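# Move the springy plastic panel from its rack into the frame

## Task

Lift the flexible plastic panel out of the rack and install it in the metal frame so that each end is seated fully in a post's groove, the bottom edge rests on the sill over its entire length, and the panel stays upright with no support from the robot.

## Robot and tools

Robot: two arms on a table. left_arm has a left hand (mirror image) and right_arm a right hand, each with five fingers. Calibrated bases: left_arm at (+0.015, +0.520, 0) m, right_arm at (-0.009, -0.325, -0.001) m, both turned very slightly about z. A post stands bolted to the floor behind the arms. Loose objects may occasionally get a small push from outside. Anything that ends up off the table means failure.

Frame: the scene frame. Origin at table-top height between the two nominal bases, +z up, +x out over the table, left_arm on the +y side. Positions are in metres, velocities in m/s and rad/s, orientations as quat_wxyz.

Hand point: a point fixed to the palm, 0.15 m out from the wrist face along the fingers. Its +z runs along straight fingers, +y out of the palm, +x across the palm away from the thumb on the right hand (toward the thumb on the left). Straight fingertips reach 0.06 to 0.07 m past it along +z and sit 0.06 m behind it along -y. A wrist bracket on the little-finger side can collide with things, and with the fingers level the wrist may hang as much as 0.11 m (palm down) or 0.23 m (palm up) below the point.

A row is 28 numbers, each in [-1, 1], always for both arms: left_arm dx, dy, dz, rx, ry, rz; left hand thumb_turn, thumb_bend, index, middle, ring, little, force_limit, speed; then the same fourteen for right_arm and its hand. The six pose numbers are offsets, not poses: counted from that arm's Hand target at the moment the action or move begins, along scene-frame axes, the turn taken about the Hand target's position. 1.0 equals 0.6 m or 180 degrees; rx, ry, rz form a single rotation vector. All rows of one action measure from the same start, and sending the same offset again moves further. Six zeros asks nothing new of an arm. Commanded orientation is clipped to 32 degrees from the measured one each step.

Hand numbers are absolute targets: -1 open (straight, or thumb beside the palm), +1 closed (curled, or thumb in front of the palm). force_limit maps -1 to about 0 N and +1 to 10 N (15 N for the two thumb motors); a closing motor stops there. speed rises from nearly zero at -1 to full at +0.48 and above (full travel 0.49 s); for a soft grip use -0.94 or lower. To keep a hand unchanged, resend the eight hand numbers of its last executed row. With the thumb fully turned in, the hand can enclose objects about 0.035 to 0.065 m thick.

Tools:
- execute_actions(actions, cameras): actions is a list of up to 15 actions; each action is a list of up to 15 rows, one per 1/30 s step, the last row held until step 15. An empty list returns camera images.
- move(target, speed, blend, stop_force, zero, blocking, cameras): straight-line path of each hand point. target is one row or a list of up to 15 rows, every row offset from the same starting Hand targets. speed in m/s, 0.002 to 3.6, default 0.25 (turns up to twice that in rad/s). blend in m for corner rounding, 0 means stop at each target. stop_force in N, 3 to 120, ends an arm's path when the wrist sensor feels that much push against motion; with it, all rows need identical hand numbers and blocking=false is not allowed. zero (default true) re-zeroes the sensor before the move. Whole move limited to 10 s. Paths do not avoid obstacles or the other arm.
- wait(seconds 0 to 3600, cameras), stop(cameras).
- zoom_image(camera, region [x0, y0, x1, y1] in pixels, at most 504 by 504) on the newest image.
- show_instructions(), zero_wrist_force(arm), finished_scene(scene 1), which cannot be undone.
Cameras: cam_head_left, cam_head_right, cam_high, cam_left_wrist, cam_right_wrist, each 672x504; ["all"] shows every one.

Results: end_effector_position and quat per arm; Hand target (the last commanded pose after clipping, origin for the next offsets; the hand often rests slightly short of it, so send the gap as an offset); hand_measured, hand_stopped_by (moving, target, force, stalled, fault) and hand_load_n, six values each in motor order, load positive when the finger is pushed open; a lost grip shows as load near 0. Wrist force and torque are in the end effector's own axes, zeroed at start. The move: line gives the ending (done, off_target, moving, held, fault) and limits (paced = pose clipped, held = steps withheld). Joint torques are total drive output, not contact load.

Avoid: drops of any height, releasing a moving part, fast or hard contacts. An arm halts for 10 s if contact torque reaches a joint limit (wrist joints 24.3 N m) or outside force reaches roughly 150 N; a wrist drifting 0.9 degrees or shoulder/elbow 7.5 degrees from plan also faults. Arms are stiff, so aim only slightly past a contact and approach slowly, ideally with stop_force. Keep the arms apart; a collision between them can fail the scene. Keep the wrist away from its own base axis. Long holds or stretched poses heat motors: MOTOR HOT at 70 °C, braking stop at 85 °C.

Each tool is called after "Emit:" as a command line: name --argument value for each argument, lists and objects as JSON in quotes; but a table of rows of numbers goes row by row, as --pt "numbers of a row", without its own name.

Reference images:

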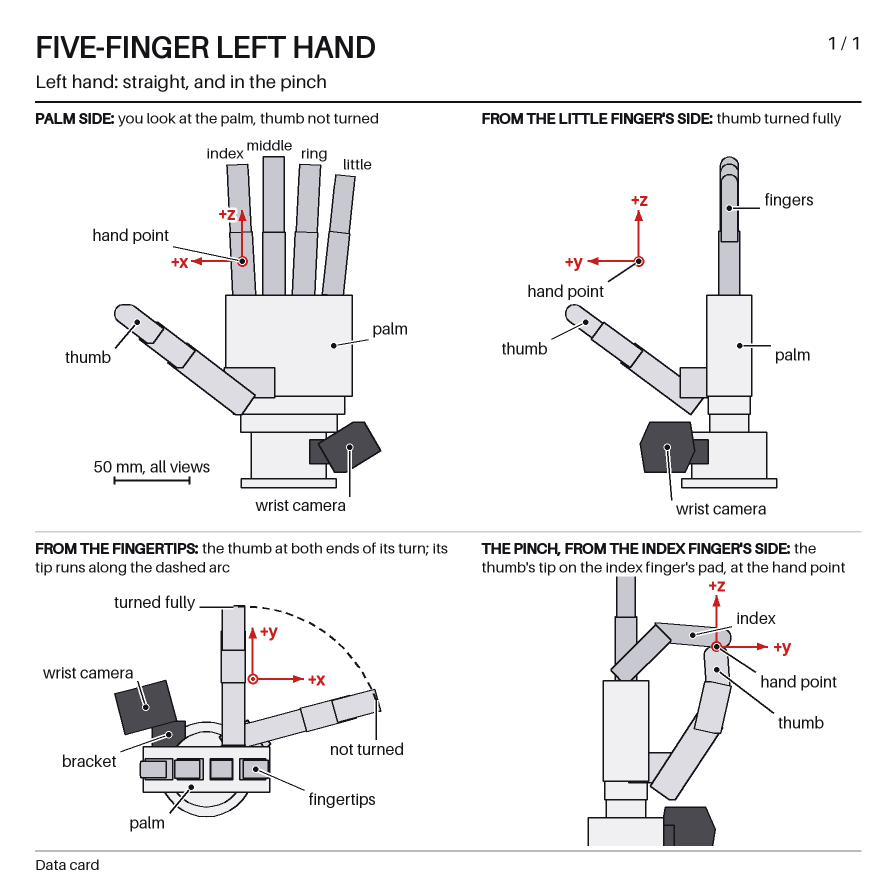

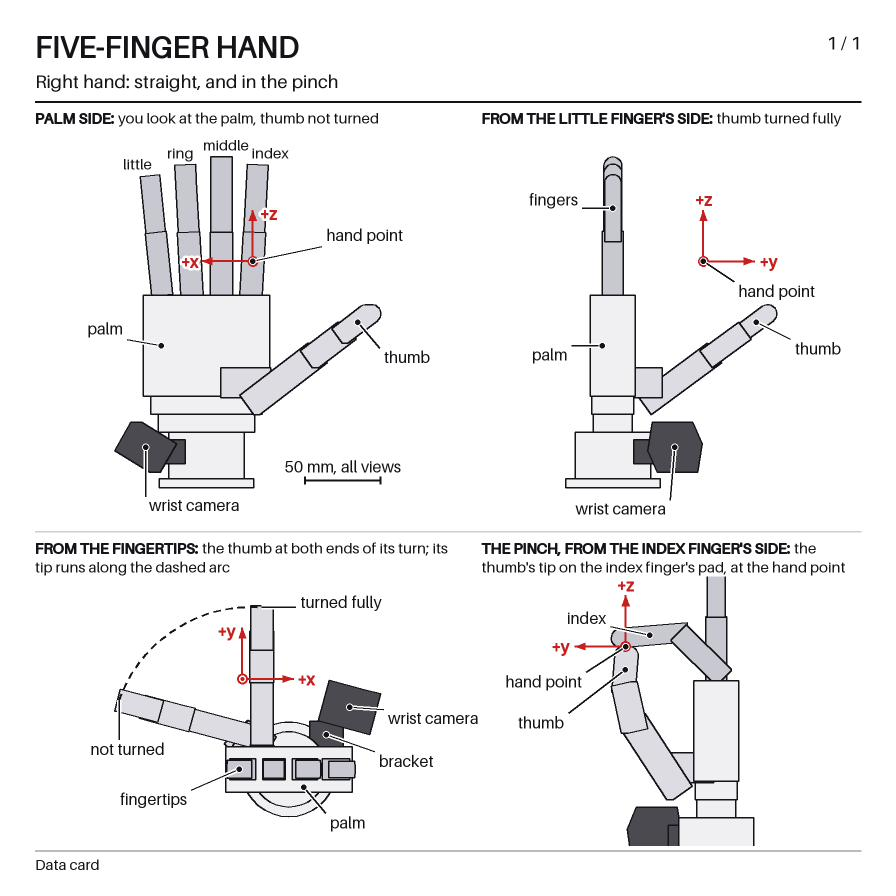

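## Session

Emit:
execute_actions --actions '[]'

Scene clock: 0.00 s.
left_arm: end_effector_position=(+0.2543, -0.0013, +0.2791) hand_measured=(-1.000, -1.000, -1.000, -1.000, -1.000, -1.000) hand_load_n=(+0.0, +0.0, +0.0, +0.0, +0.0, +0.0) hand_stopped_by=(target, target, target, target, target, target) hand_force_limit=0.00 hand_speed=-0.80 end_effector_quat_wxyz=(-0.158, +0.936, -0.121, +0.289) | right_arm: end_effector_position=(+0.8634, -0.3025, +0.1954) hand_measured=(-1.000, -1.000, -1.000, -1.000, -1.000, -1.000) hand_load_n=(+0.0, +0.0, +0.0, +0.0, +0.0, +0.0) hand_stopped_by=(target, target, target, target, target, target) hand_force_limit=0.00 hand_speed=-0.80 end_effector_quat_wxyz=(+0.012, +0.688, +0.320, +0.651)
Joint positions: left_arm=[1.992 -2.091 -1.17 1.72 -2.242 0.676] | right_arm=[-0.23 -0.894 1.316 -0.23 0.92 1.001]
Joint velocities: within noise
Joint torques (N m): no reading
Wrist force (N): no reading
Wrist torque (N m): no reading
Wrist force, peak (N): no reading
Hand target: left_arm +0.2543, -0.0013, +0.2791; -0.158, +0.936, -0.121, +0.289 | right_arm +0.8634, -0.3025, +0.1954; +0.012, +0.688, +0.320, +0.651

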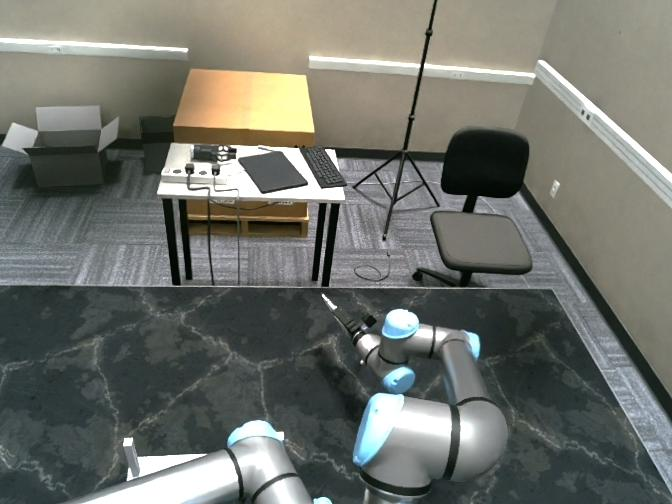

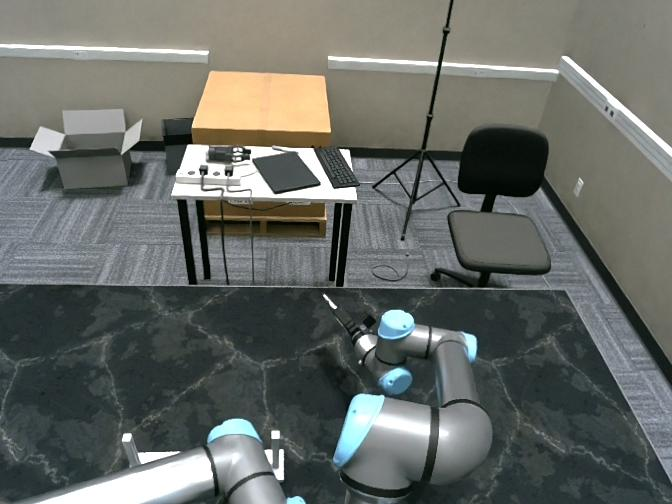

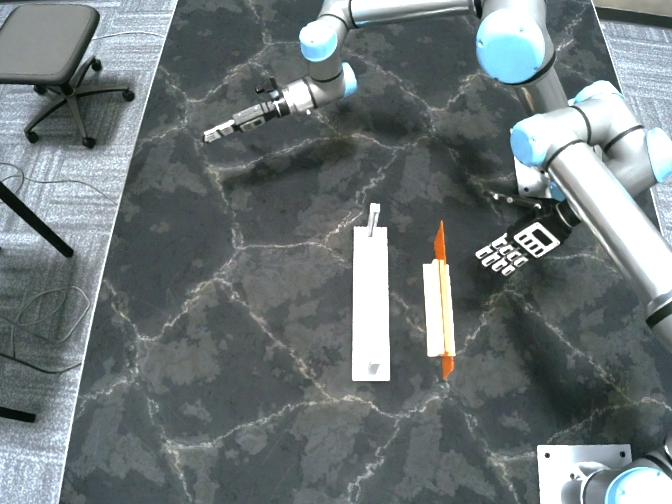

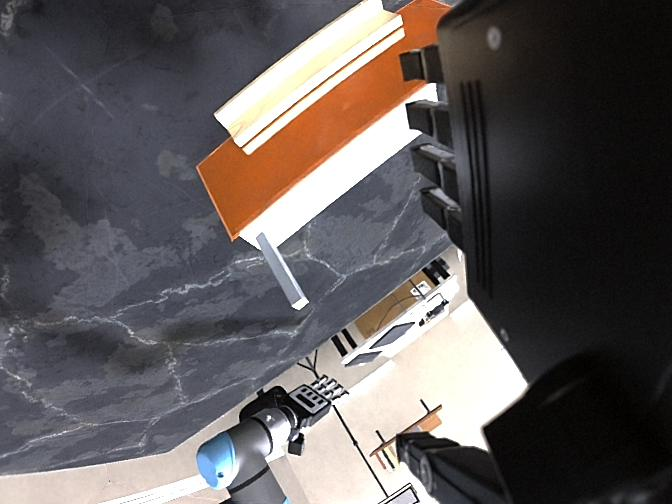

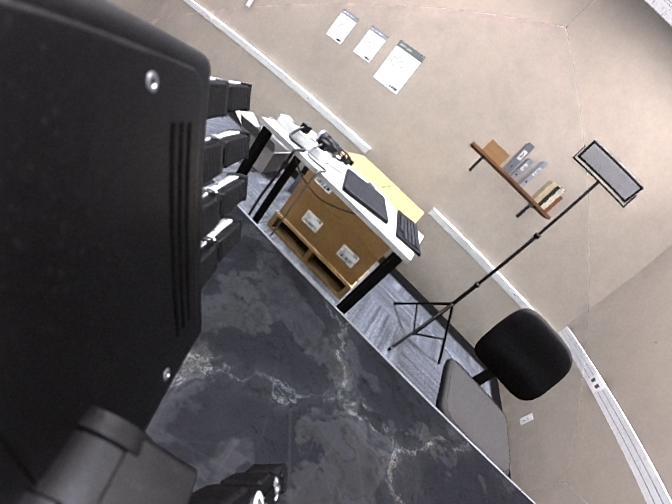

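Emit:
zoom_image --camera "cam_high" --region '[320, 180, 500, 400]'

Emit:
zoom_image --camera "cam_left_wrist" --region '[150, 0, 470, 320]'

Emit:
zoom_image --camera "cam_head_right" --region '[80, 400, 340, 504]'

Scaled by 2.291 from the camera's image (finer frame: 960x720).

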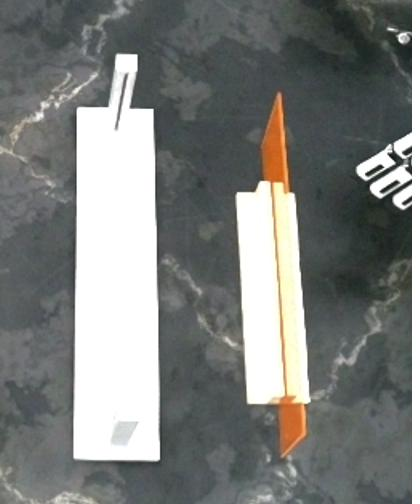

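Scaled by 1.575 from the camera's image (finer frame: 960x720).

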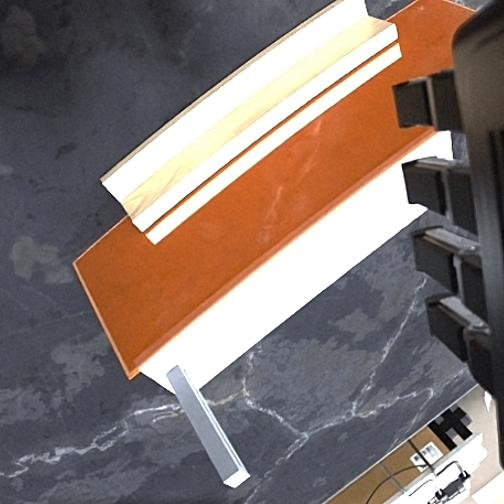

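Scaled by 1.938 from the camera's image (finer frame: 960x720).

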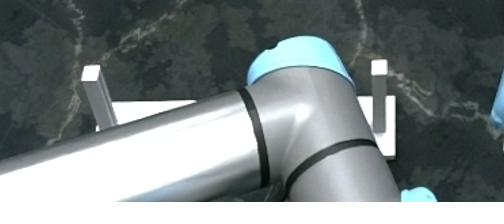

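Emit:
zoom_image --camera "cam_high" --region '[350, 195, 400, 255]'

Emit:
zoom_image --camera "cam_high" --region '[350, 340, 470, 400]'

Emit:
zoom_image --camera "cam_high" --region '[410, 210, 480, 290]'

Emit:
zoom_image --camera "cam_left_wrist" --region '[220, 220, 320, 320]'

Scaled by 8.400 from the camera's image (finer frame: 960x720).

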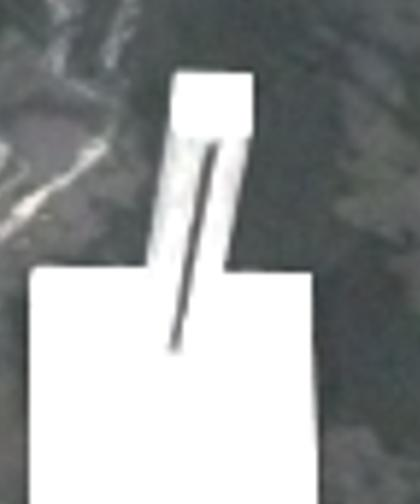

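Scaled by 4.200 from the camera's image (finer frame: 960x720).

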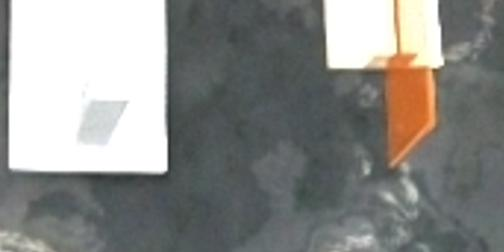

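Scaled by 6.300 from the camera's image (finer frame: 960x720).

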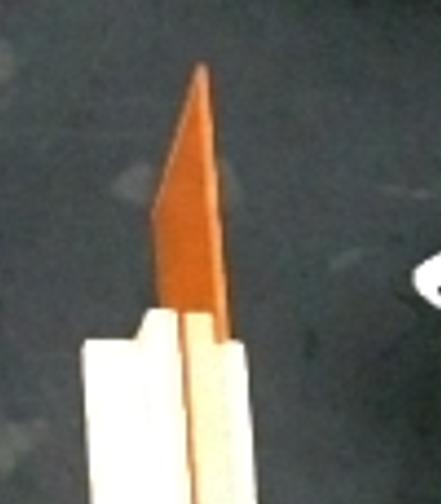

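Scaled by 5.040 from the camera's image (finer frame: 960x720).

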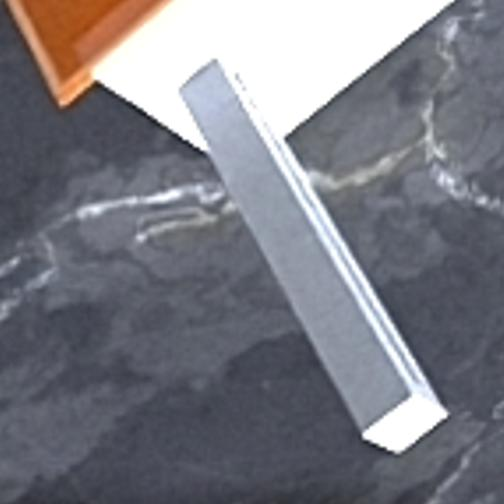

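Emit:
move --target '[0,0,0.2,0,0,0,-1,-1,-1,-1,-1,-1,0,-0.8, 0,0,0,0,0,0,-1,-1,-1,-1,-1,-1,0,-0.8]' --cameras '[]'

Emit:
move --target '[0.24,0.25,0,-0.2355,0.0691,0.557,-1,-1,-1,-1,-1,-1,0,-0.8, 0,0,0,0,0,0,-1,-1,-1,-1,-1,-1,0,-0.8]' --cameras '["cam_left_wrist","cam_high"]'

Scene clock: 9.83 s.
left_arm: end_effector_position=(+0.2543, -0.0013, +0.3990) hand_measured=(-1.000, -1.000, -1.000, -1.000, -1.000, -1.000) hand_load_n=(+0.0, +0.0, +0.0, +0.0, +0.0, +0.0) hand_stopped_by=(target, target, target, target, target, target) hand_force_limit=0.00 hand_speed=-0.80 end_effector_quat_wxyz=(-0.158, +0.936, -0.121, +0.289) | right_arm: end_effector_position=(+0.8634, -0.3025, +0.1954) hand_measured=(-1.000, -1.000, -1.000, -1.000, -1.000, -1.000) hand_load_n=(+0.0, -0.5, +0.0, +0.0, +0.0, +0.0) hand_stopped_by=(target, target, target, target, target, target) hand_force_limit=0.00 hand_speed=-0.80 end_effector_quat_wxyz=(+0.012, +0.688, +0.320, +0.651)
Joint positions: left_arm=[1.992 -2.104 -0.844 1.406 -2.242 0.676] | right_arm=[-0.23 -0.894 1.316 -0.23 0.92 1.001]
Joint torques (N m): left_arm=[-8.37 43.78 25.55 -3.59 0.42 1.24] | right_arm=[0.89 -45.02 -17.89 -0.8 -0.38 0.12]
Wrist force (N): left_arm=[-0.4 0.2 0.1] | right_arm=[0.4 -0.4 -0.2]
Wrist torque (N m): left_arm=[0.04 0.06 -0.01] | right_arm=[-0.05 -0.06 0.01]
Wrist force, peak (N): left_arm=[-1.1 1.2 1.5] | right_arm=[0.7 -0.2 -0.3]
Hand target: left_arm +0.2543, -0.0013, +0.3991; -0.158, +0.936, -0.121, +0.289 | right_arm +0.8634, -0.3025, +0.1954; +0.012, +0.688, +0.320, +0.651
Off the commanded pose: left_arm 0.000 m, 0 deg | right_arm 0.000 m, 0 deg.
move: done

Scene clock: 14.13 s.
left_arm: end_effector_position=(+0.3983, +0.1487, +0.3992) hand_measured=(-1.000, -1.000, -1.000, -1.000, -1.000, -1.000) hand_load_n=(+0.0, +0.0, -0.5, +0.0, +0.0, +0.0) hand_stopped_by=(target, target, target, target, target, target) hand_force_limit=0.00 hand_speed=-0.80 end_effector_quat_wxyz=(+0.000, +0.707, +0.707, +0.000) | right_arm: end_effector_position=(+0.8634, -0.3025, +0.1954) hand_measured=(-1.000, -1.000, -1.000, -1.000, -1.000, -1.000) hand_load_n=(+0.0, +0.0, +0.0, +0.0, +0.0, +0.0) hand_stopped_by=(target, target, target, target, target, target) hand_force_limit=0.00 hand_speed=-0.80 end_effector_quat_wxyz=(+0.012, +0.688, +0.320, +0.651)
Joint positions: left_arm=[2.521 -2.133 -0.677 1.24 -1.57 -0.632] | right_arm=[-0.23 -0.894 1.316 -0.23 0.92 1.001]
Joint torques (N m): left_arm=[-9.2 30.25 4.96 -3.78 -0.99 0.28] | right_arm=[1.07 -45.25 -18.95 -0.81 -0.15 -0.07]
Wrist force (N): left_arm=[1.5 -1.4 0.9] | right_arm=[0.3 0.0 -0.1]
Wrist torque (N m): left_arm=[-0.17 -0.10 0.12] | right_arm=[0.01 -0.04 0.03]
Wrist force, peak (N): left_arm=[1.9 -1.7 0.6] | right_arm=[0.7 0.0 -0.3]
Hand target: left_arm +0.3983, +0.1487, +0.3991; +0.000, +0.707, +0.707, +0.000 | right_arm +0.8634, -0.3025, +0.1954; +0.012, +0.688, +0.320, +0.651
Off the commanded pose: left_arm 0.000 m, 0 deg | right_arm 0.000 m, 0 deg.
move: done
cam_left_wrist: T_world_to_cam=[[-0.95908, 0.28144, 0.03091, 0.32547], [0.26423, 0.85051, 0.45477, -0.40528], [0.1017, 0.44433, -0.89007, 0.36297]] pos_world=[0.38233, 0.09181, 0.49732]
Images, in order (width x height): cam_high 672x504, cam_left_wrist 672x504.

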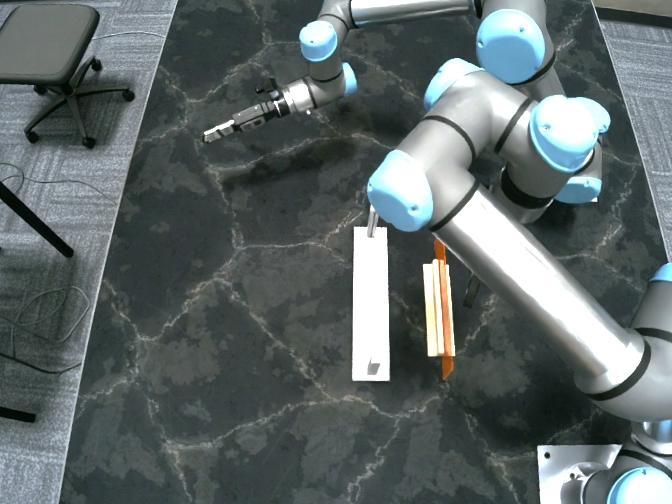

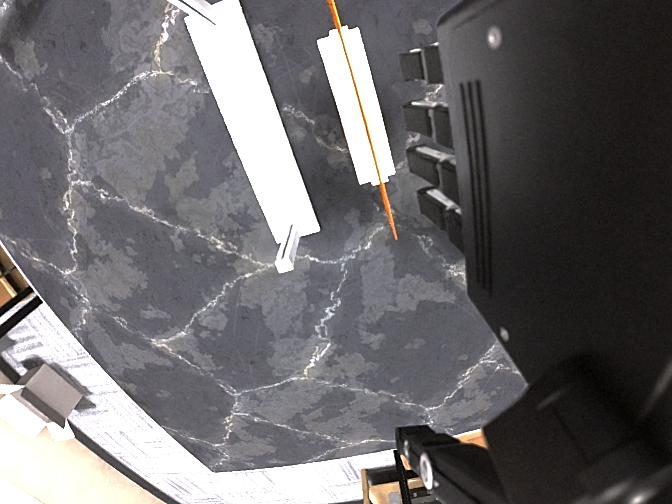

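Emit:
zoom_image --camera "cam_left_wrist" --region '[150, 0, 420, 280]'

Emit:
zoom_image --camera "cam_left_wrist" --region '[255, 205, 335, 285]'

Emit:
zoom_image --camera "cam_left_wrist" --region '[160, 0, 240, 60]'

Scaled by 1.800 from the camera's image (finer frame: 960x720).

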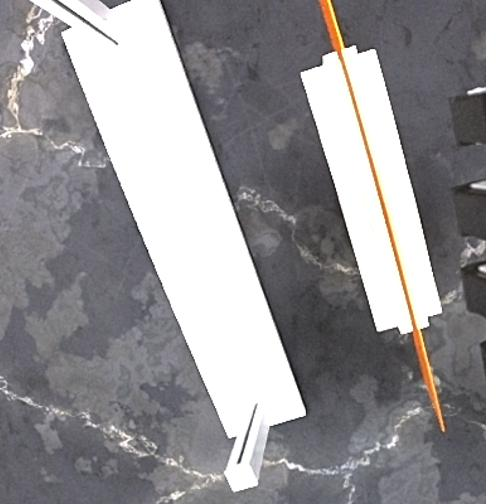

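Scaled by 6.300 from the camera's image (finer frame: 960x720).

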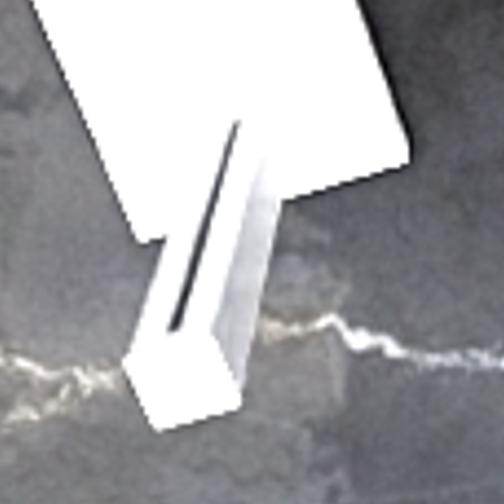

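Scaled by 6.300 from the camera's image (finer frame: 960x720).

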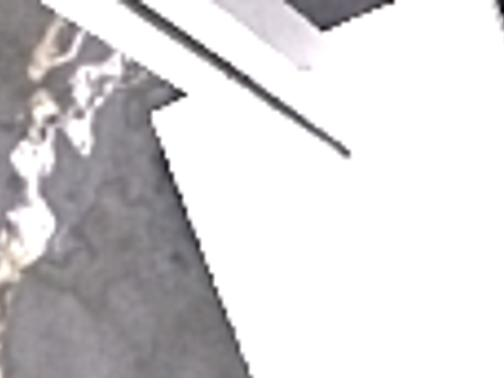

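Emit:
move --target '[0.17,0.118,-0.215,0,0,0,-1,-1,-1,-1,-1,-1,0,-0.8, -0.25,0,0.3,-0.3188,0.3309,0.1836,-1,-1,-1,-1,-1,-1,0,-0.8]' --cameras '["cam_left_wrist","cam_right_wrist","cam_high"]'

Scene clock: 19.10 s.
left_arm: end_effector_position=(+0.5003, +0.2196, +0.2699) hand_measured=(-1.000, -1.000, -1.000, -1.000, -1.000, -1.000) hand_load_n=(+0.0, +0.0, +0.0, +0.0, +0.0, +0.0) hand_stopped_by=(target, target, target, target, target, target) hand_force_limit=0.00 hand_speed=-0.80 end_effector_quat_wxyz=(+0.000, +0.707, +0.707, +0.000) | right_arm: end_effector_position=(+0.7119, -0.3027, +0.3745) hand_measured=(-1.000, -1.000, -1.000, -1.000, -1.000, -1.000) hand_load_n=(+0.0, +0.0, +0.0, +0.0, +0.0, +0.0) hand_stopped_by=(target, target, target, target, target, target) hand_force_limit=0.00 hand_speed=-0.80 end_effector_quat_wxyz=(+0.100, +0.686, +0.713, +0.105)
Joint positions: left_arm=[2.742 -2.141 -1.001 1.57 -1.57 -0.412] | right_arm=[-0.133 -0.619 0.035 1.87 1.517 -0.178]
Joint torques (N m): left_arm=[-11.26 45.9 33.82 -3.99 -0.83 -1.87] | right_arm=[9.1 -39.84 -22.58 0.46 -1.66 2.16]
Wrist force (N): left_arm=[1.7 -1.5 1.0] | right_arm=[0.2 -0.7 1.2]
Wrist torque (N m): left_arm=[-0.19 -0.12 0.15] | right_arm=[-0.19 -0.14 0.01]
Wrist force, peak (N): left_arm=[2.1 -1.7 0.2] | right_arm=[0.1 -1.0 1.4]
Hand target: left_arm +0.5003, +0.2195, +0.2701; +0.000, +0.707, +0.707, +0.000 | right_arm +0.7134, -0.3025, +0.3754; +0.000, +0.708, +0.707, +0.000
Off the commanded pose: left_arm 0.000 m, 0 deg | right_arm 0.002 m, 17 deg.
elbow stopped short (right arm): the move would have taken joint 3 (elbow) straighter than the controller allows.
move: off_target (right_arm)
cam_left_wrist: T_world_to_cam=[[-0.95912, 0.28124, 0.03155, 0.40715], [0.26433, 0.85041, 0.45489, -0.43385], [0.1011, 0.44464, -0.88999, 0.20631]] pos_world=[0.48433, 0.16271, 0.36812]
cam_right_wrist: T_world_to_cam=[[0.91949, 0.22707, 0.32091, -0.7104], [0.06739, -0.89528, 0.44038, -0.46587], [0.3873, -0.3833, -0.8385, 0.03726]] pos_world=[0.67017, -0.24149, 0.46438]
Images, in order (width x height): cam_high 672x504, cam_left_wrist 672x504, cam_right_wrist 672x504.

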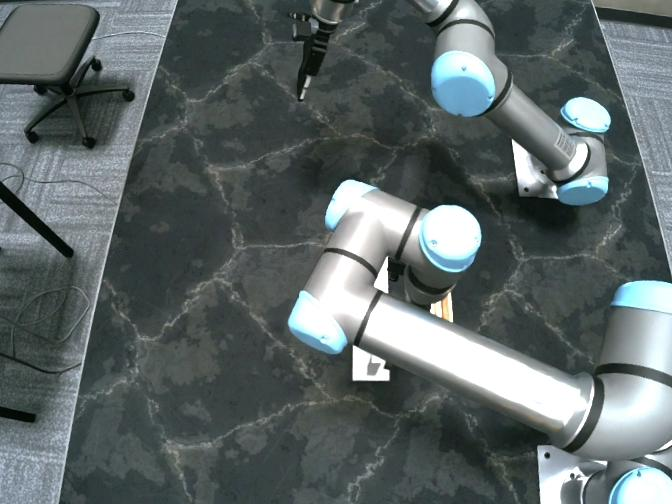

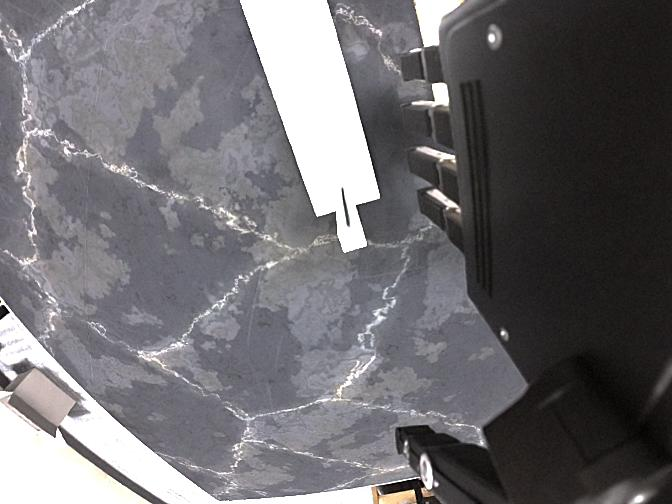

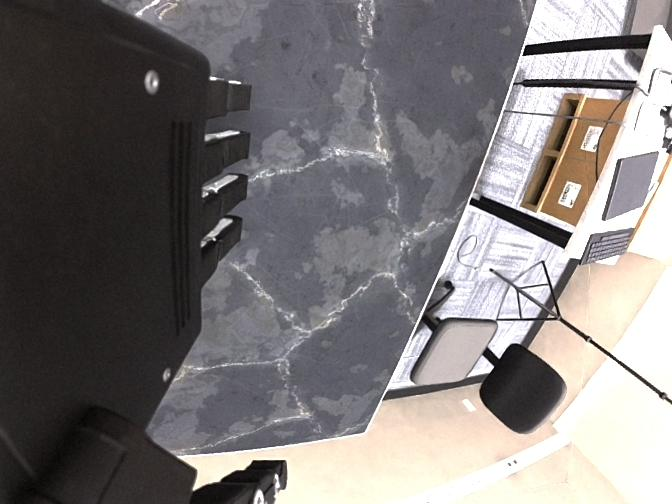

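Emit:
zoom_image --camera "cam_left_wrist" --region '[300, 170, 400, 270]'

Emit:
zoom_image --camera "cam_high" --region '[340, 330, 400, 390]'

Scaled by 5.040 from the camera's image (finer frame: 960x720).

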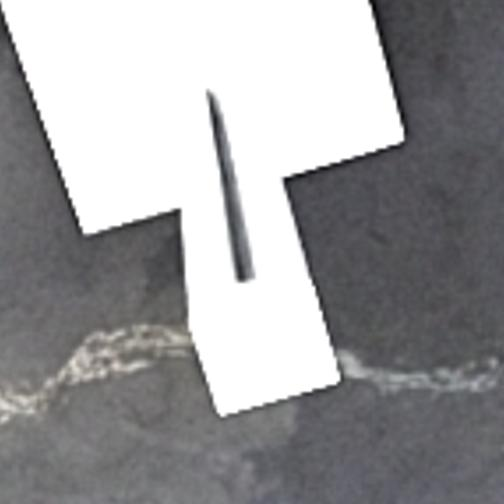

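Scaled by 8.400 from the camera's image (finer frame: 960x720).

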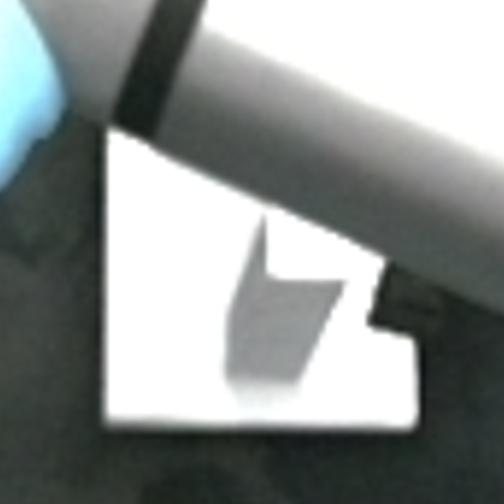

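Emit:
move --target '[-0.233,0,0,0,0,0,-1,-1,-1,-1,-1,-1,0,-0.8, -0.356,0.167,0.04,0,0,0,-1,-1,-1,-1,-1,-1,0,-0.8]' --cameras '["cam_left_wrist","cam_right_wrist","cam_high"]'

Scene clock: 22.20 s.
left_arm: end_effector_position=(+0.3604, +0.2194, +0.2701) hand_measured=(-1.000, -1.000, -1.000, -1.000, -1.000, -1.000) hand_load_n=(+0.0, +0.0, +0.0, +0.0, +0.0, +0.0) hand_stopped_by=(target, target, target, target, target, target) hand_force_limit=0.00 hand_speed=-0.80 end_effector_quat_wxyz=(+0.000, +0.707, +0.707, +0.000) | right_arm: end_effector_position=(+0.4998, -0.2023, +0.3994) hand_measured=(-1.000, -1.000, -1.000, -1.000, -1.000, -1.000) hand_load_n=(+0.0, +0.0, +0.0, +0.0, +0.0, +0.0) hand_stopped_by=(target, target, target, target, target, target) hand_force_limit=0.00 hand_speed=-0.80 end_effector_quat_wxyz=(+0.000, +0.707, +0.707, +0.000)
Joint positions: left_arm=[2.604 -1.873 -1.391 1.693 -1.57 -0.55] | right_arm=[0.058 -1.144 0.884 1.831 1.571 0.046]
Joint torques (N m): left_arm=[8.83 29.39 28.38 -4.07 -1.22 1.18] | right_arm=[-8.13 -31.79 -20.95 2.88 -1.94 -0.29]
Wrist force (N): left_arm=[1.6 -1.6 0.5] | right_arm=[0.2 0.0 1.4]
Wrist torque (N m): left_arm=[-0.14 -0.12 0.13] | right_arm=[-0.10 -0.17 0.13]
Wrist force, peak (N): left_arm=[1.7 -2.8 0.2] | right_arm=[1.1 -2.1 1.0]
Hand target: left_arm +0.3605, +0.2195, +0.2701; +0.000, +0.707, +0.707, +0.000 | right_arm +0.4998, -0.2023, +0.3994; +0.000, +0.708, +0.707, +0.000
Off the commanded pose: left_arm 0.000 m, 0 deg | right_arm 0.000 m, 0 deg.
move: done
cam_left_wrist: T_world_to_cam=[[-0.95906, 0.28148, 0.03129, 0.27313], [0.26444, 0.85045, 0.45477, -0.39686], [0.1014, 0.44443, -0.89006, 0.22054]] pos_world=[0.34453, 0.16262, 0.36822]
cam_right_wrist: T_world_to_cam=[[0.98103, 0.18938, 0.0414, -0.47292], [0.15572, -0.89706, 0.41357, -0.40651], [0.11546, -0.39928, -0.90953, 0.33978]] pos_world=[0.48802, -0.13943, 0.49674]
Images, in order (width x height): cam_high 672x504, cam_left_wrist 672x504, cam_right_wrist 672x504.

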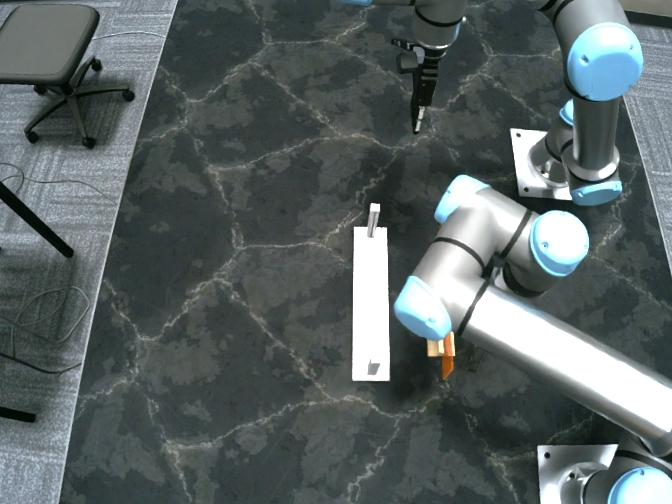

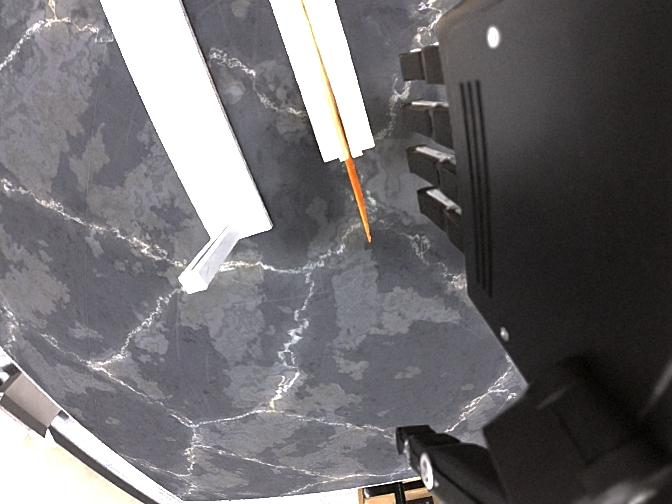

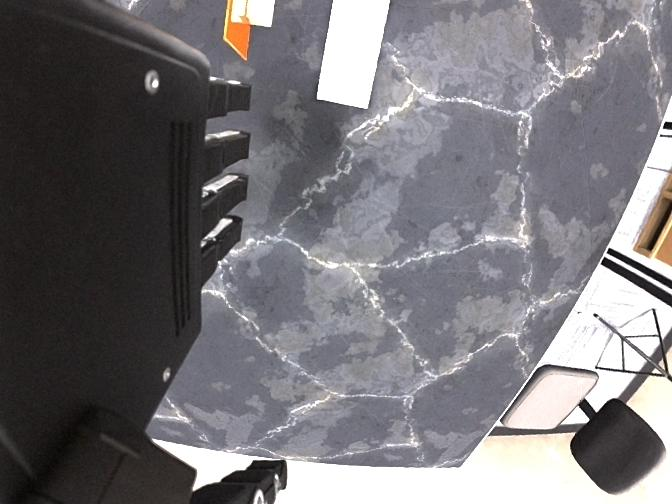

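Emit:
zoom_image --camera "cam_left_wrist" --region '[310, 130, 400, 250]'

Emit:
move --target '[0,0.083,0.1667,0,0,0,-1,-1,-1,-1,-1,-1,0,-0.8, 0,0.2833,-0.2167,0,0,0,-1,-1,-1,-1,-1,-1,0,-0.8]' --cameras '["cam_right_wrist","cam_high"]'

Scaled by 4.200 from the camera's image (finer frame: 960x720).

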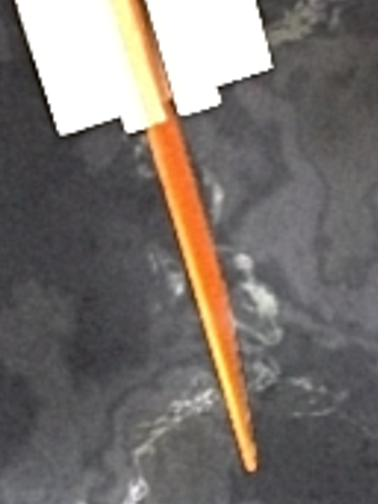

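Scene clock: 23.87 s.
left_arm: end_effector_position=(+0.3605, +0.2693, +0.3702) hand_measured=(-1.000, -1.000, -1.000, -1.000, -1.000, -1.000) hand_load_n=(+0.0, +0.0, +0.5, +0.0, +0.0, +0.0) hand_stopped_by=(target, target, target, target, target, target) hand_force_limit=0.00 hand_speed=-0.80 end_effector_quat_wxyz=(+0.000, +0.707, +0.707, +0.000) | right_arm: end_effector_position=(+0.4998, -0.0324, +0.2695) hand_measured=(-1.000, -1.000, -1.000, -1.000, -1.000, -1.000) hand_load_n=(+0.0, +0.0, +0.0, +0.0, +0.0, +0.0) hand_stopped_by=(target, target, target, target, target, target) hand_force_limit=0.00 hand_speed=-0.80 end_effector_quat_wxyz=(+0.000, +0.707, +0.707, +0.000)
Joint positions: left_arm=[2.714 -1.778 -1.257 1.464 -1.57 -0.439] | right_arm=[0.394 -0.957 0.931 1.597 1.571 0.382]
Joint torques (N m): left_arm=[-11.85 17.96 6.37 -2.33 0.94 -1.81] | right_arm=[-1.89 -43.05 -6.58 1.71 0.65 0.07]
Wrist force (N): left_arm=[1.6 -1.3 0.5] | right_arm=[-0.1 0.1 1.1]
Wrist torque (N m): left_arm=[-0.13 -0.14 0.20] | right_arm=[-0.10 -0.13 0.10]
Wrist force, peak (N): left_arm=[2.3 -1.4 -0.7] | right_arm=[1.5 0.4 2.8]
Hand target: left_arm +0.3605, +0.2693, +0.3701; +0.000, +0.707, +0.707, +0.000 | right_arm +0.4998, -0.0323, +0.2694; +0.000, +0.708, +0.707, +0.000
Off the commanded pose: left_arm 0.000 m, 0 deg | right_arm 0.000 m, 0 deg.
move: done
cam_right_wrist: T_world_to_cam=[[0.98104, 0.18934, 0.04131, -0.49959], [0.15572, -0.89706, 0.41356, -0.20035], [0.11536, -0.39929, -0.90954, 0.28953]] pos_world=[0.48792, 0.03047, 0.36684]
Images, in order (width x height): cam_high 672x504, cam_right_wrist 672x504.

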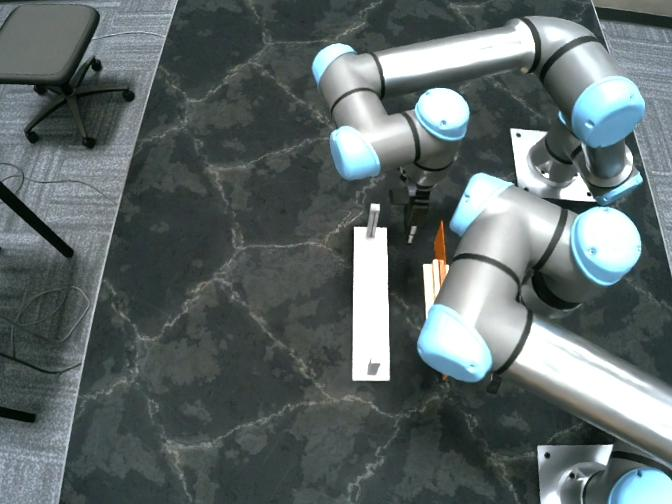

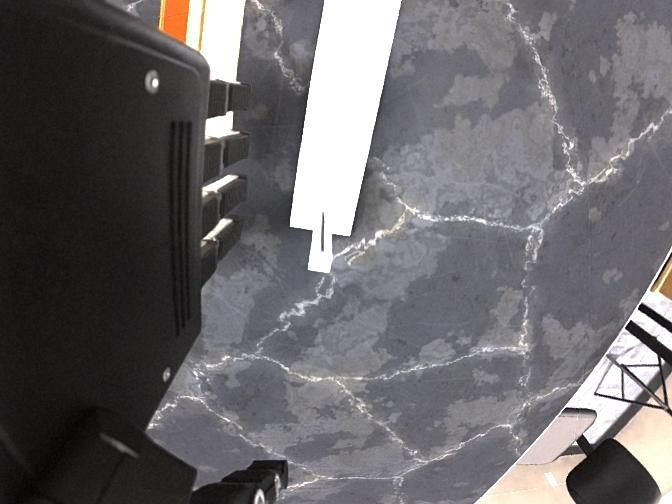

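Emit:
zoom_image --camera "cam_right_wrist" --region '[280, 200, 370, 290]'

Emit:
move --target '[0,0,0,0,0,0,-1,-1,-1,-1,-1,-1,0,-0.8, -0.233,0,0,0,0,0,-1,-1,-1,-1,-1,-1,0,-0.8]' --cameras '["cam_right_wrist","cam_left_wrist"]'

Scaled by 5.600 from the camera's image (finer frame: 960x720).

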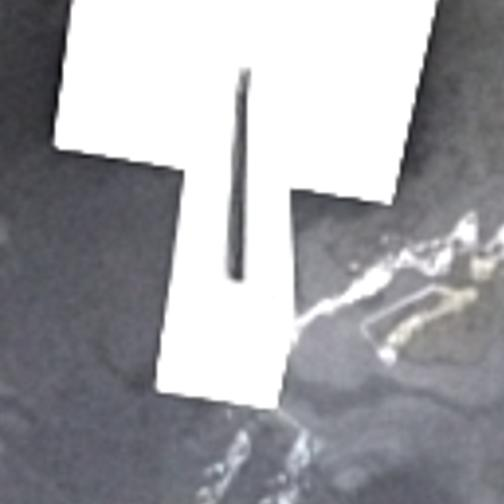

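Scene clock: 25.13 s.
left_arm: end_effector_position=(+0.3605, +0.2693, +0.3701) hand_measured=(-1.000, -1.000, -1.000, -1.000, -1.000, -1.000) hand_load_n=(+0.0, +0.0, +0.0, +0.0, +0.0, +0.0) hand_stopped_by=(target, target, target, target, target, target) hand_force_limit=0.00 hand_speed=-0.80 end_effector_quat_wxyz=(+0.000, +0.707, +0.707, +0.000) | right_arm: end_effector_position=(+0.3600, -0.0323, +0.2694) hand_measured=(-1.000, -1.000, -1.000, -1.000, -1.000, -1.000) hand_load_n=(+0.0, +0.0, +0.0, +0.0, +0.0, +0.0) hand_stopped_by=(target, target, target, target, target, target) hand_force_limit=0.00 hand_speed=-0.80 end_effector_quat_wxyz=(+0.000, +0.707, +0.707, +0.000)
Joint positions: left_arm=[2.714 -1.778 -1.257 1.463 -1.57 -0.439] | right_arm=[0.518 -1.242 1.356 1.457 1.571 0.506]
Joint torques (N m): left_arm=[-11.38 17.42 6.13 -3.71 0.97 -1.42] | right_arm=[-7.23 -38.34 -8.69 3.23 1.66 -0.38]
Wrist force (N): left_arm=[1.6 -1.5 0.6] | right_arm=[0.4 -0.3 1.4]
Wrist torque (N m): left_arm=[-0.15 -0.13 0.20] | right_arm=[-0.11 -0.17 0.12]
Wrist force, peak (N): left_arm=[2.1 -1.5 0.4] | right_arm=[0.2 -2.7 1.6]
Hand target: left_arm +0.3605, +0.2693, +0.3701; +0.000, +0.707, +0.707, +0.000 | right_arm +0.3600, -0.0323, +0.2694; +0.000, +0.708, +0.707, +0.000
Off the commanded pose: left_arm 0.000 m, 0 deg | right_arm 0.000 m, 0 deg.
move: done
cam_left_wrist: T_world_to_cam=[[-0.95909, 0.28137, 0.03123, 0.25604], [0.26432, 0.85048, 0.45477, -0.4847], [0.1014, 0.44443, -0.89006, 0.2875]] pos_world=[0.34453, 0.21241, 0.46832]
cam_right_wrist: T_world_to_cam=[[0.98104, 0.18934, 0.04131, -0.36255], [0.15572, -0.89706, 0.41356, -0.17847], [0.11536, -0.39929, -0.90954, 0.3056]] pos_world=[0.34822, 0.03057, 0.36673]
Images, in order (width x height): cam_left_wrist 672x504, cam_right_wrist 672x504.

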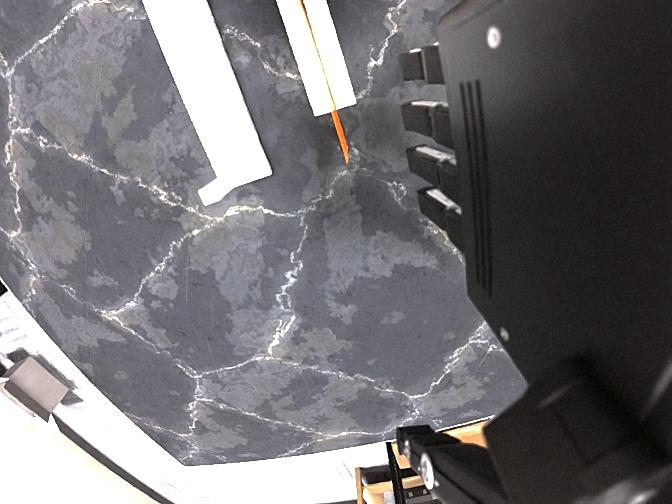

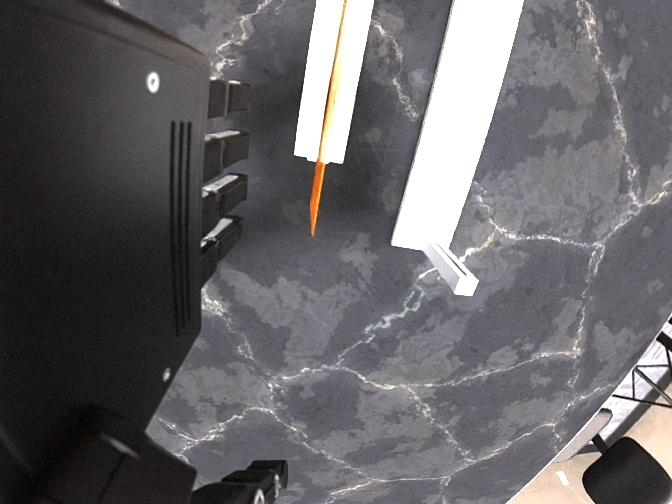

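Emit:
move --target '[0,0,0,0,0,0,1,-1,1,1,1,1,0,0, 0,0,0,0,0,0,1,-1,1,1,1,1,0,0]' --cameras '["cam_right_wrist","cam_left_wrist"]'

Emit:
zoom_image --camera "cam_right_wrist" --region '[180, 0, 380, 260]'

Scene clock: 29.77 s.
left_arm: end_effector_position=(+0.3605, +0.2693, +0.3701) hand_measured=(+1.000, -1.000, +1.000, +1.000, +1.000, +1.000) hand_load_n=(+0.0, +0.0, +0.0, +0.0, +0.0, +0.0) hand_stopped_by=(target, target, target, target, target, target) hand_force_limit=0.00 hand_speed=0.00 end_effector_quat_wxyz=(+0.000, +0.707, +0.707, +0.000) | right_arm: end_effector_position=(+0.3600, -0.0323, +0.2694) hand_measured=(+1.000, -1.000, +1.000, +1.000, +1.000, +1.000) hand_load_n=(+0.5, +0.0, +0.0, +0.0, +0.0, +0.0) hand_stopped_by=(target, target, target, target, target, target) hand_force_limit=0.00 hand_speed=0.00 end_effector_quat_wxyz=(+0.000, +0.708, +0.707, +0.000)
Joint positions: left_arm=[2.714 -1.778 -1.257 1.463 -1.57 -0.439] | right_arm=[0.518 -1.242 1.356 1.457 1.571 0.507]
Joint torques (N m): left_arm=[-10.24 17.37 10.07 -2.33 0.78 -0.5] | right_arm=[-10.7 -39.87 -8.88 1.2 0.78 1.64]
Wrist force (N): left_arm=[1.7 -1.4 0.6] | right_arm=[0.5 -0.3 1.4]
Wrist torque (N m): left_arm=[-0.11 -0.13 0.21] | right_arm=[-0.10 -0.18 0.12]
Wrist force, peak (N): left_arm=[1.9 -1.8 0.5] | right_arm=[0.7 -0.1 1.9]
Hand target: left_arm +0.3605, +0.2693, +0.3701; +0.000, +0.707, +0.707, +0.000 | right_arm +0.3600, -0.0323, +0.2694; +0.000, +0.708, +0.707, +0.000
Off the commanded pose: left_arm 0.000 m, 0 deg | right_arm 0.000 m, 0 deg.
move: done
cam_left_wrist: T_world_to_cam=[[-0.95909, 0.28137, 0.03123, 0.25604], [0.26432, 0.85048, 0.45477, -0.4847], [0.1014, 0.44443, -0.89006, 0.2875]] pos_world=[0.34453, 0.21241, 0.46832]
cam_right_wrist: T_world_to_cam=[[0.98107, 0.18922, 0.04126, -0.36244], [0.15563, -0.89709, 0.41354, -0.17841], [0.11526, -0.39929, -0.90955, 0.30565]] pos_world=[0.34812, 0.03057, 0.36673]
Images, in order (width x height): cam_left_wrist 672x504, cam_right_wrist 672x504.

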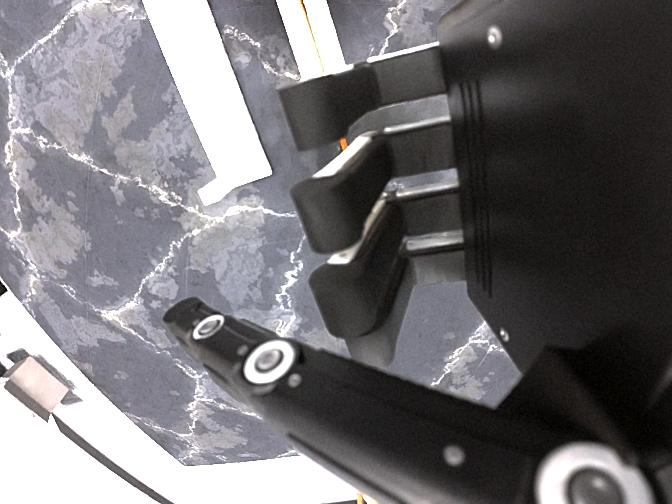

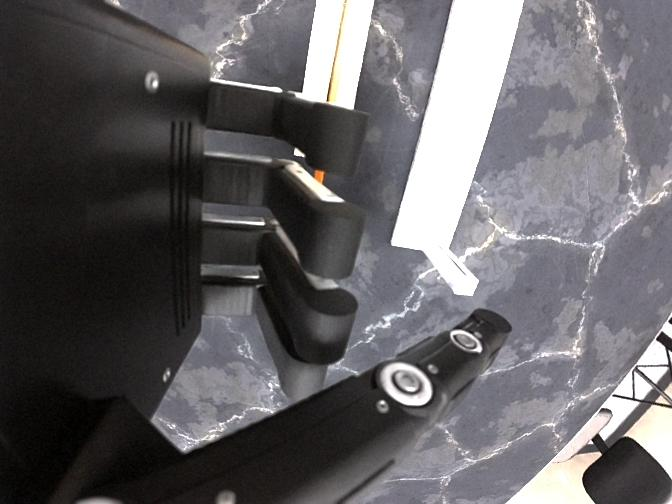

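Scaled by 1.938 from the camera's image (finer frame: 960x720).

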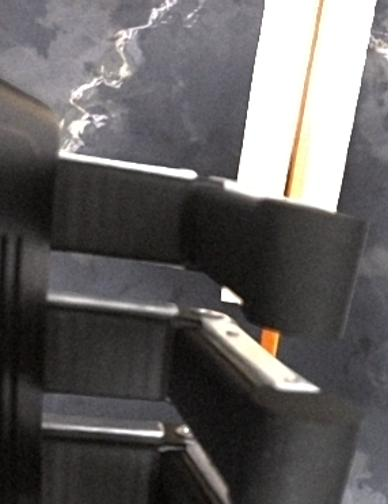

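Emit:
move --target '[-0.0508,-0.0505,-0.25,0,0,0.0097,1,-1,1,1,1,1,0,0, -0.0292,0.0105,-0.1157,0,0,0.0097,1,-1,1,1,1,1,0,0]' --cameras '["cam_right_wrist","cam_left_wrist","cam_high"]'

Scene clock: 33.23 s.
left_arm: end_effector_position=(+0.3379, +0.2478, +0.2621) hand_measured=(+1.000, -1.000, +1.000, +1.000, +1.000, +1.000) hand_load_n=(+0.0, +0.0, +0.0, +0.0, +0.0, +0.0) hand_stopped_by=(target, target, target, target, target, target) hand_force_limit=0.00 hand_speed=0.00 end_effector_quat_wxyz=(-0.001, +0.699, +0.715, -0.001) | right_arm: end_effector_position=(+0.3442, -0.0267, +0.2072) hand_measured=(+1.000, -1.000, +1.000, +1.000, +1.000, +1.000) hand_load_n=(+0.0, +0.0, +0.0, +0.0, +0.0, +0.0) hand_stopped_by=(target, target, target, target, target, target) hand_force_limit=0.00 hand_speed=0.00 end_effector_quat_wxyz=(+0.000, +0.698, +0.716, +0.000)
Joint positions: left_arm=[2.635 -1.79 -1.518 1.736 -1.569 -0.541] | right_arm=[0.546 -1.234 1.507 1.299 1.571 0.507]
Joint torques (N m): left_arm=[-8.21 16.9 5.94 -1.29 0.01 -2.11] | right_arm=[-11.9 -39.12 -22.17 1.57 -1.24 1.82]
Wrist force (N): left_arm=[1.9 -1.3 0.2] | right_arm=[0.3 -0.5 1.4]
Wrist torque (N m): left_arm=[-0.06 -0.15 0.16] | right_arm=[-0.15 -0.15 0.08]
Wrist force, peak (N): left_arm=[0.3 -2.5 6.0] | right_arm=[0.5 -0.7 2.4]
Hand target: left_arm +0.3378, +0.2478, +0.2621; -0.001, +0.699, +0.715, -0.001 (not the last commanded pose) | right_arm +0.3443, -0.0267, +0.2072; +0.000, +0.698, +0.716, +0.000 (not the last commanded pose)
Off the commanded pose: left_arm 0.044 m, 1 deg | right_arm 0.007 m, 0 deg.
move: held (left_arm; a check stopped the path), off_target (right_arm; braked when a check withheld steps of left_arm); limits=held
pose unreachable (left arm): on one or more control steps of this call, first in action 0 (counted from 0), this arm could not follow its commanded pose, so it was not sent that pose on those steps. It may still have moved: this result reports where it is.
cause: moving toward the commanded pose would bring a part of the arm too close to another arm (a part of this arm just beyond joint 4 (wrist 1) and a part of the right arm just beyond its joint 4 (wrist 1), 17 mm apart when this arm was first held).
cam_left_wrist: T_world_to_cam=[[-0.96497, 0.26032, 0.03262, 0.2506], [0.24629, 0.85604, 0.45445, -0.40655], [0.09038, 0.44657, -0.89017, 0.20641]] pos_world=[0.3233, 0.19062, 0.36032]
cam_right_wrist: T_world_to_cam=[[0.9755, 0.21613, 0.04099, -0.34287], [0.18034, -0.89241, 0.41363, -0.1536], [0.12597, -0.39611, -0.90952, 0.24952]] pos_world=[0.33074, 0.03587, 0.30453]
Images, in order (width x height): cam_high 672x504, cam_left_wrist 672x504, cam_right_wrist 672x504.

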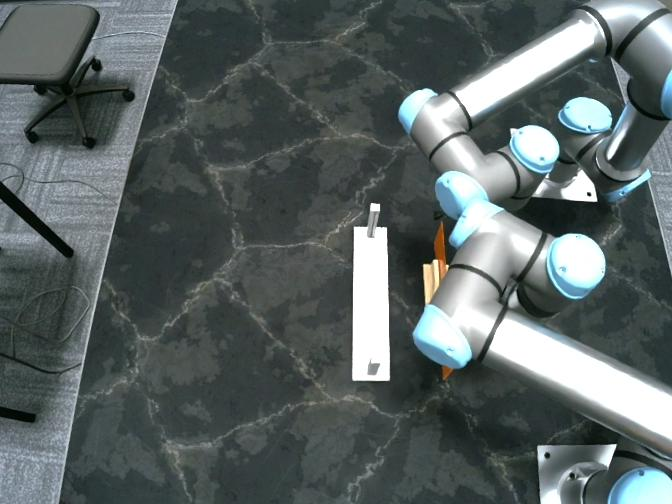

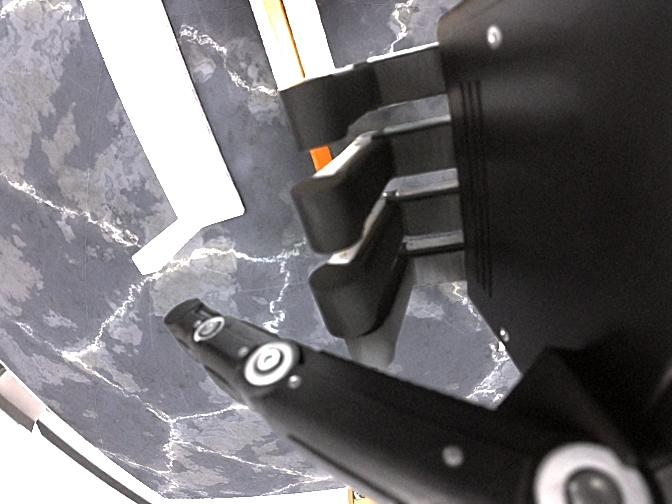

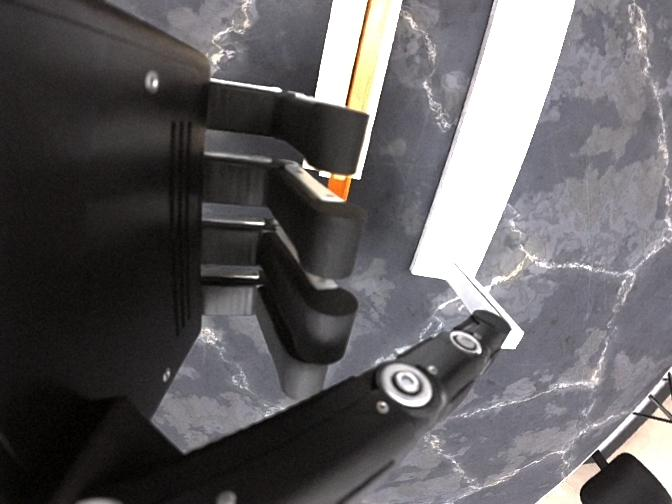

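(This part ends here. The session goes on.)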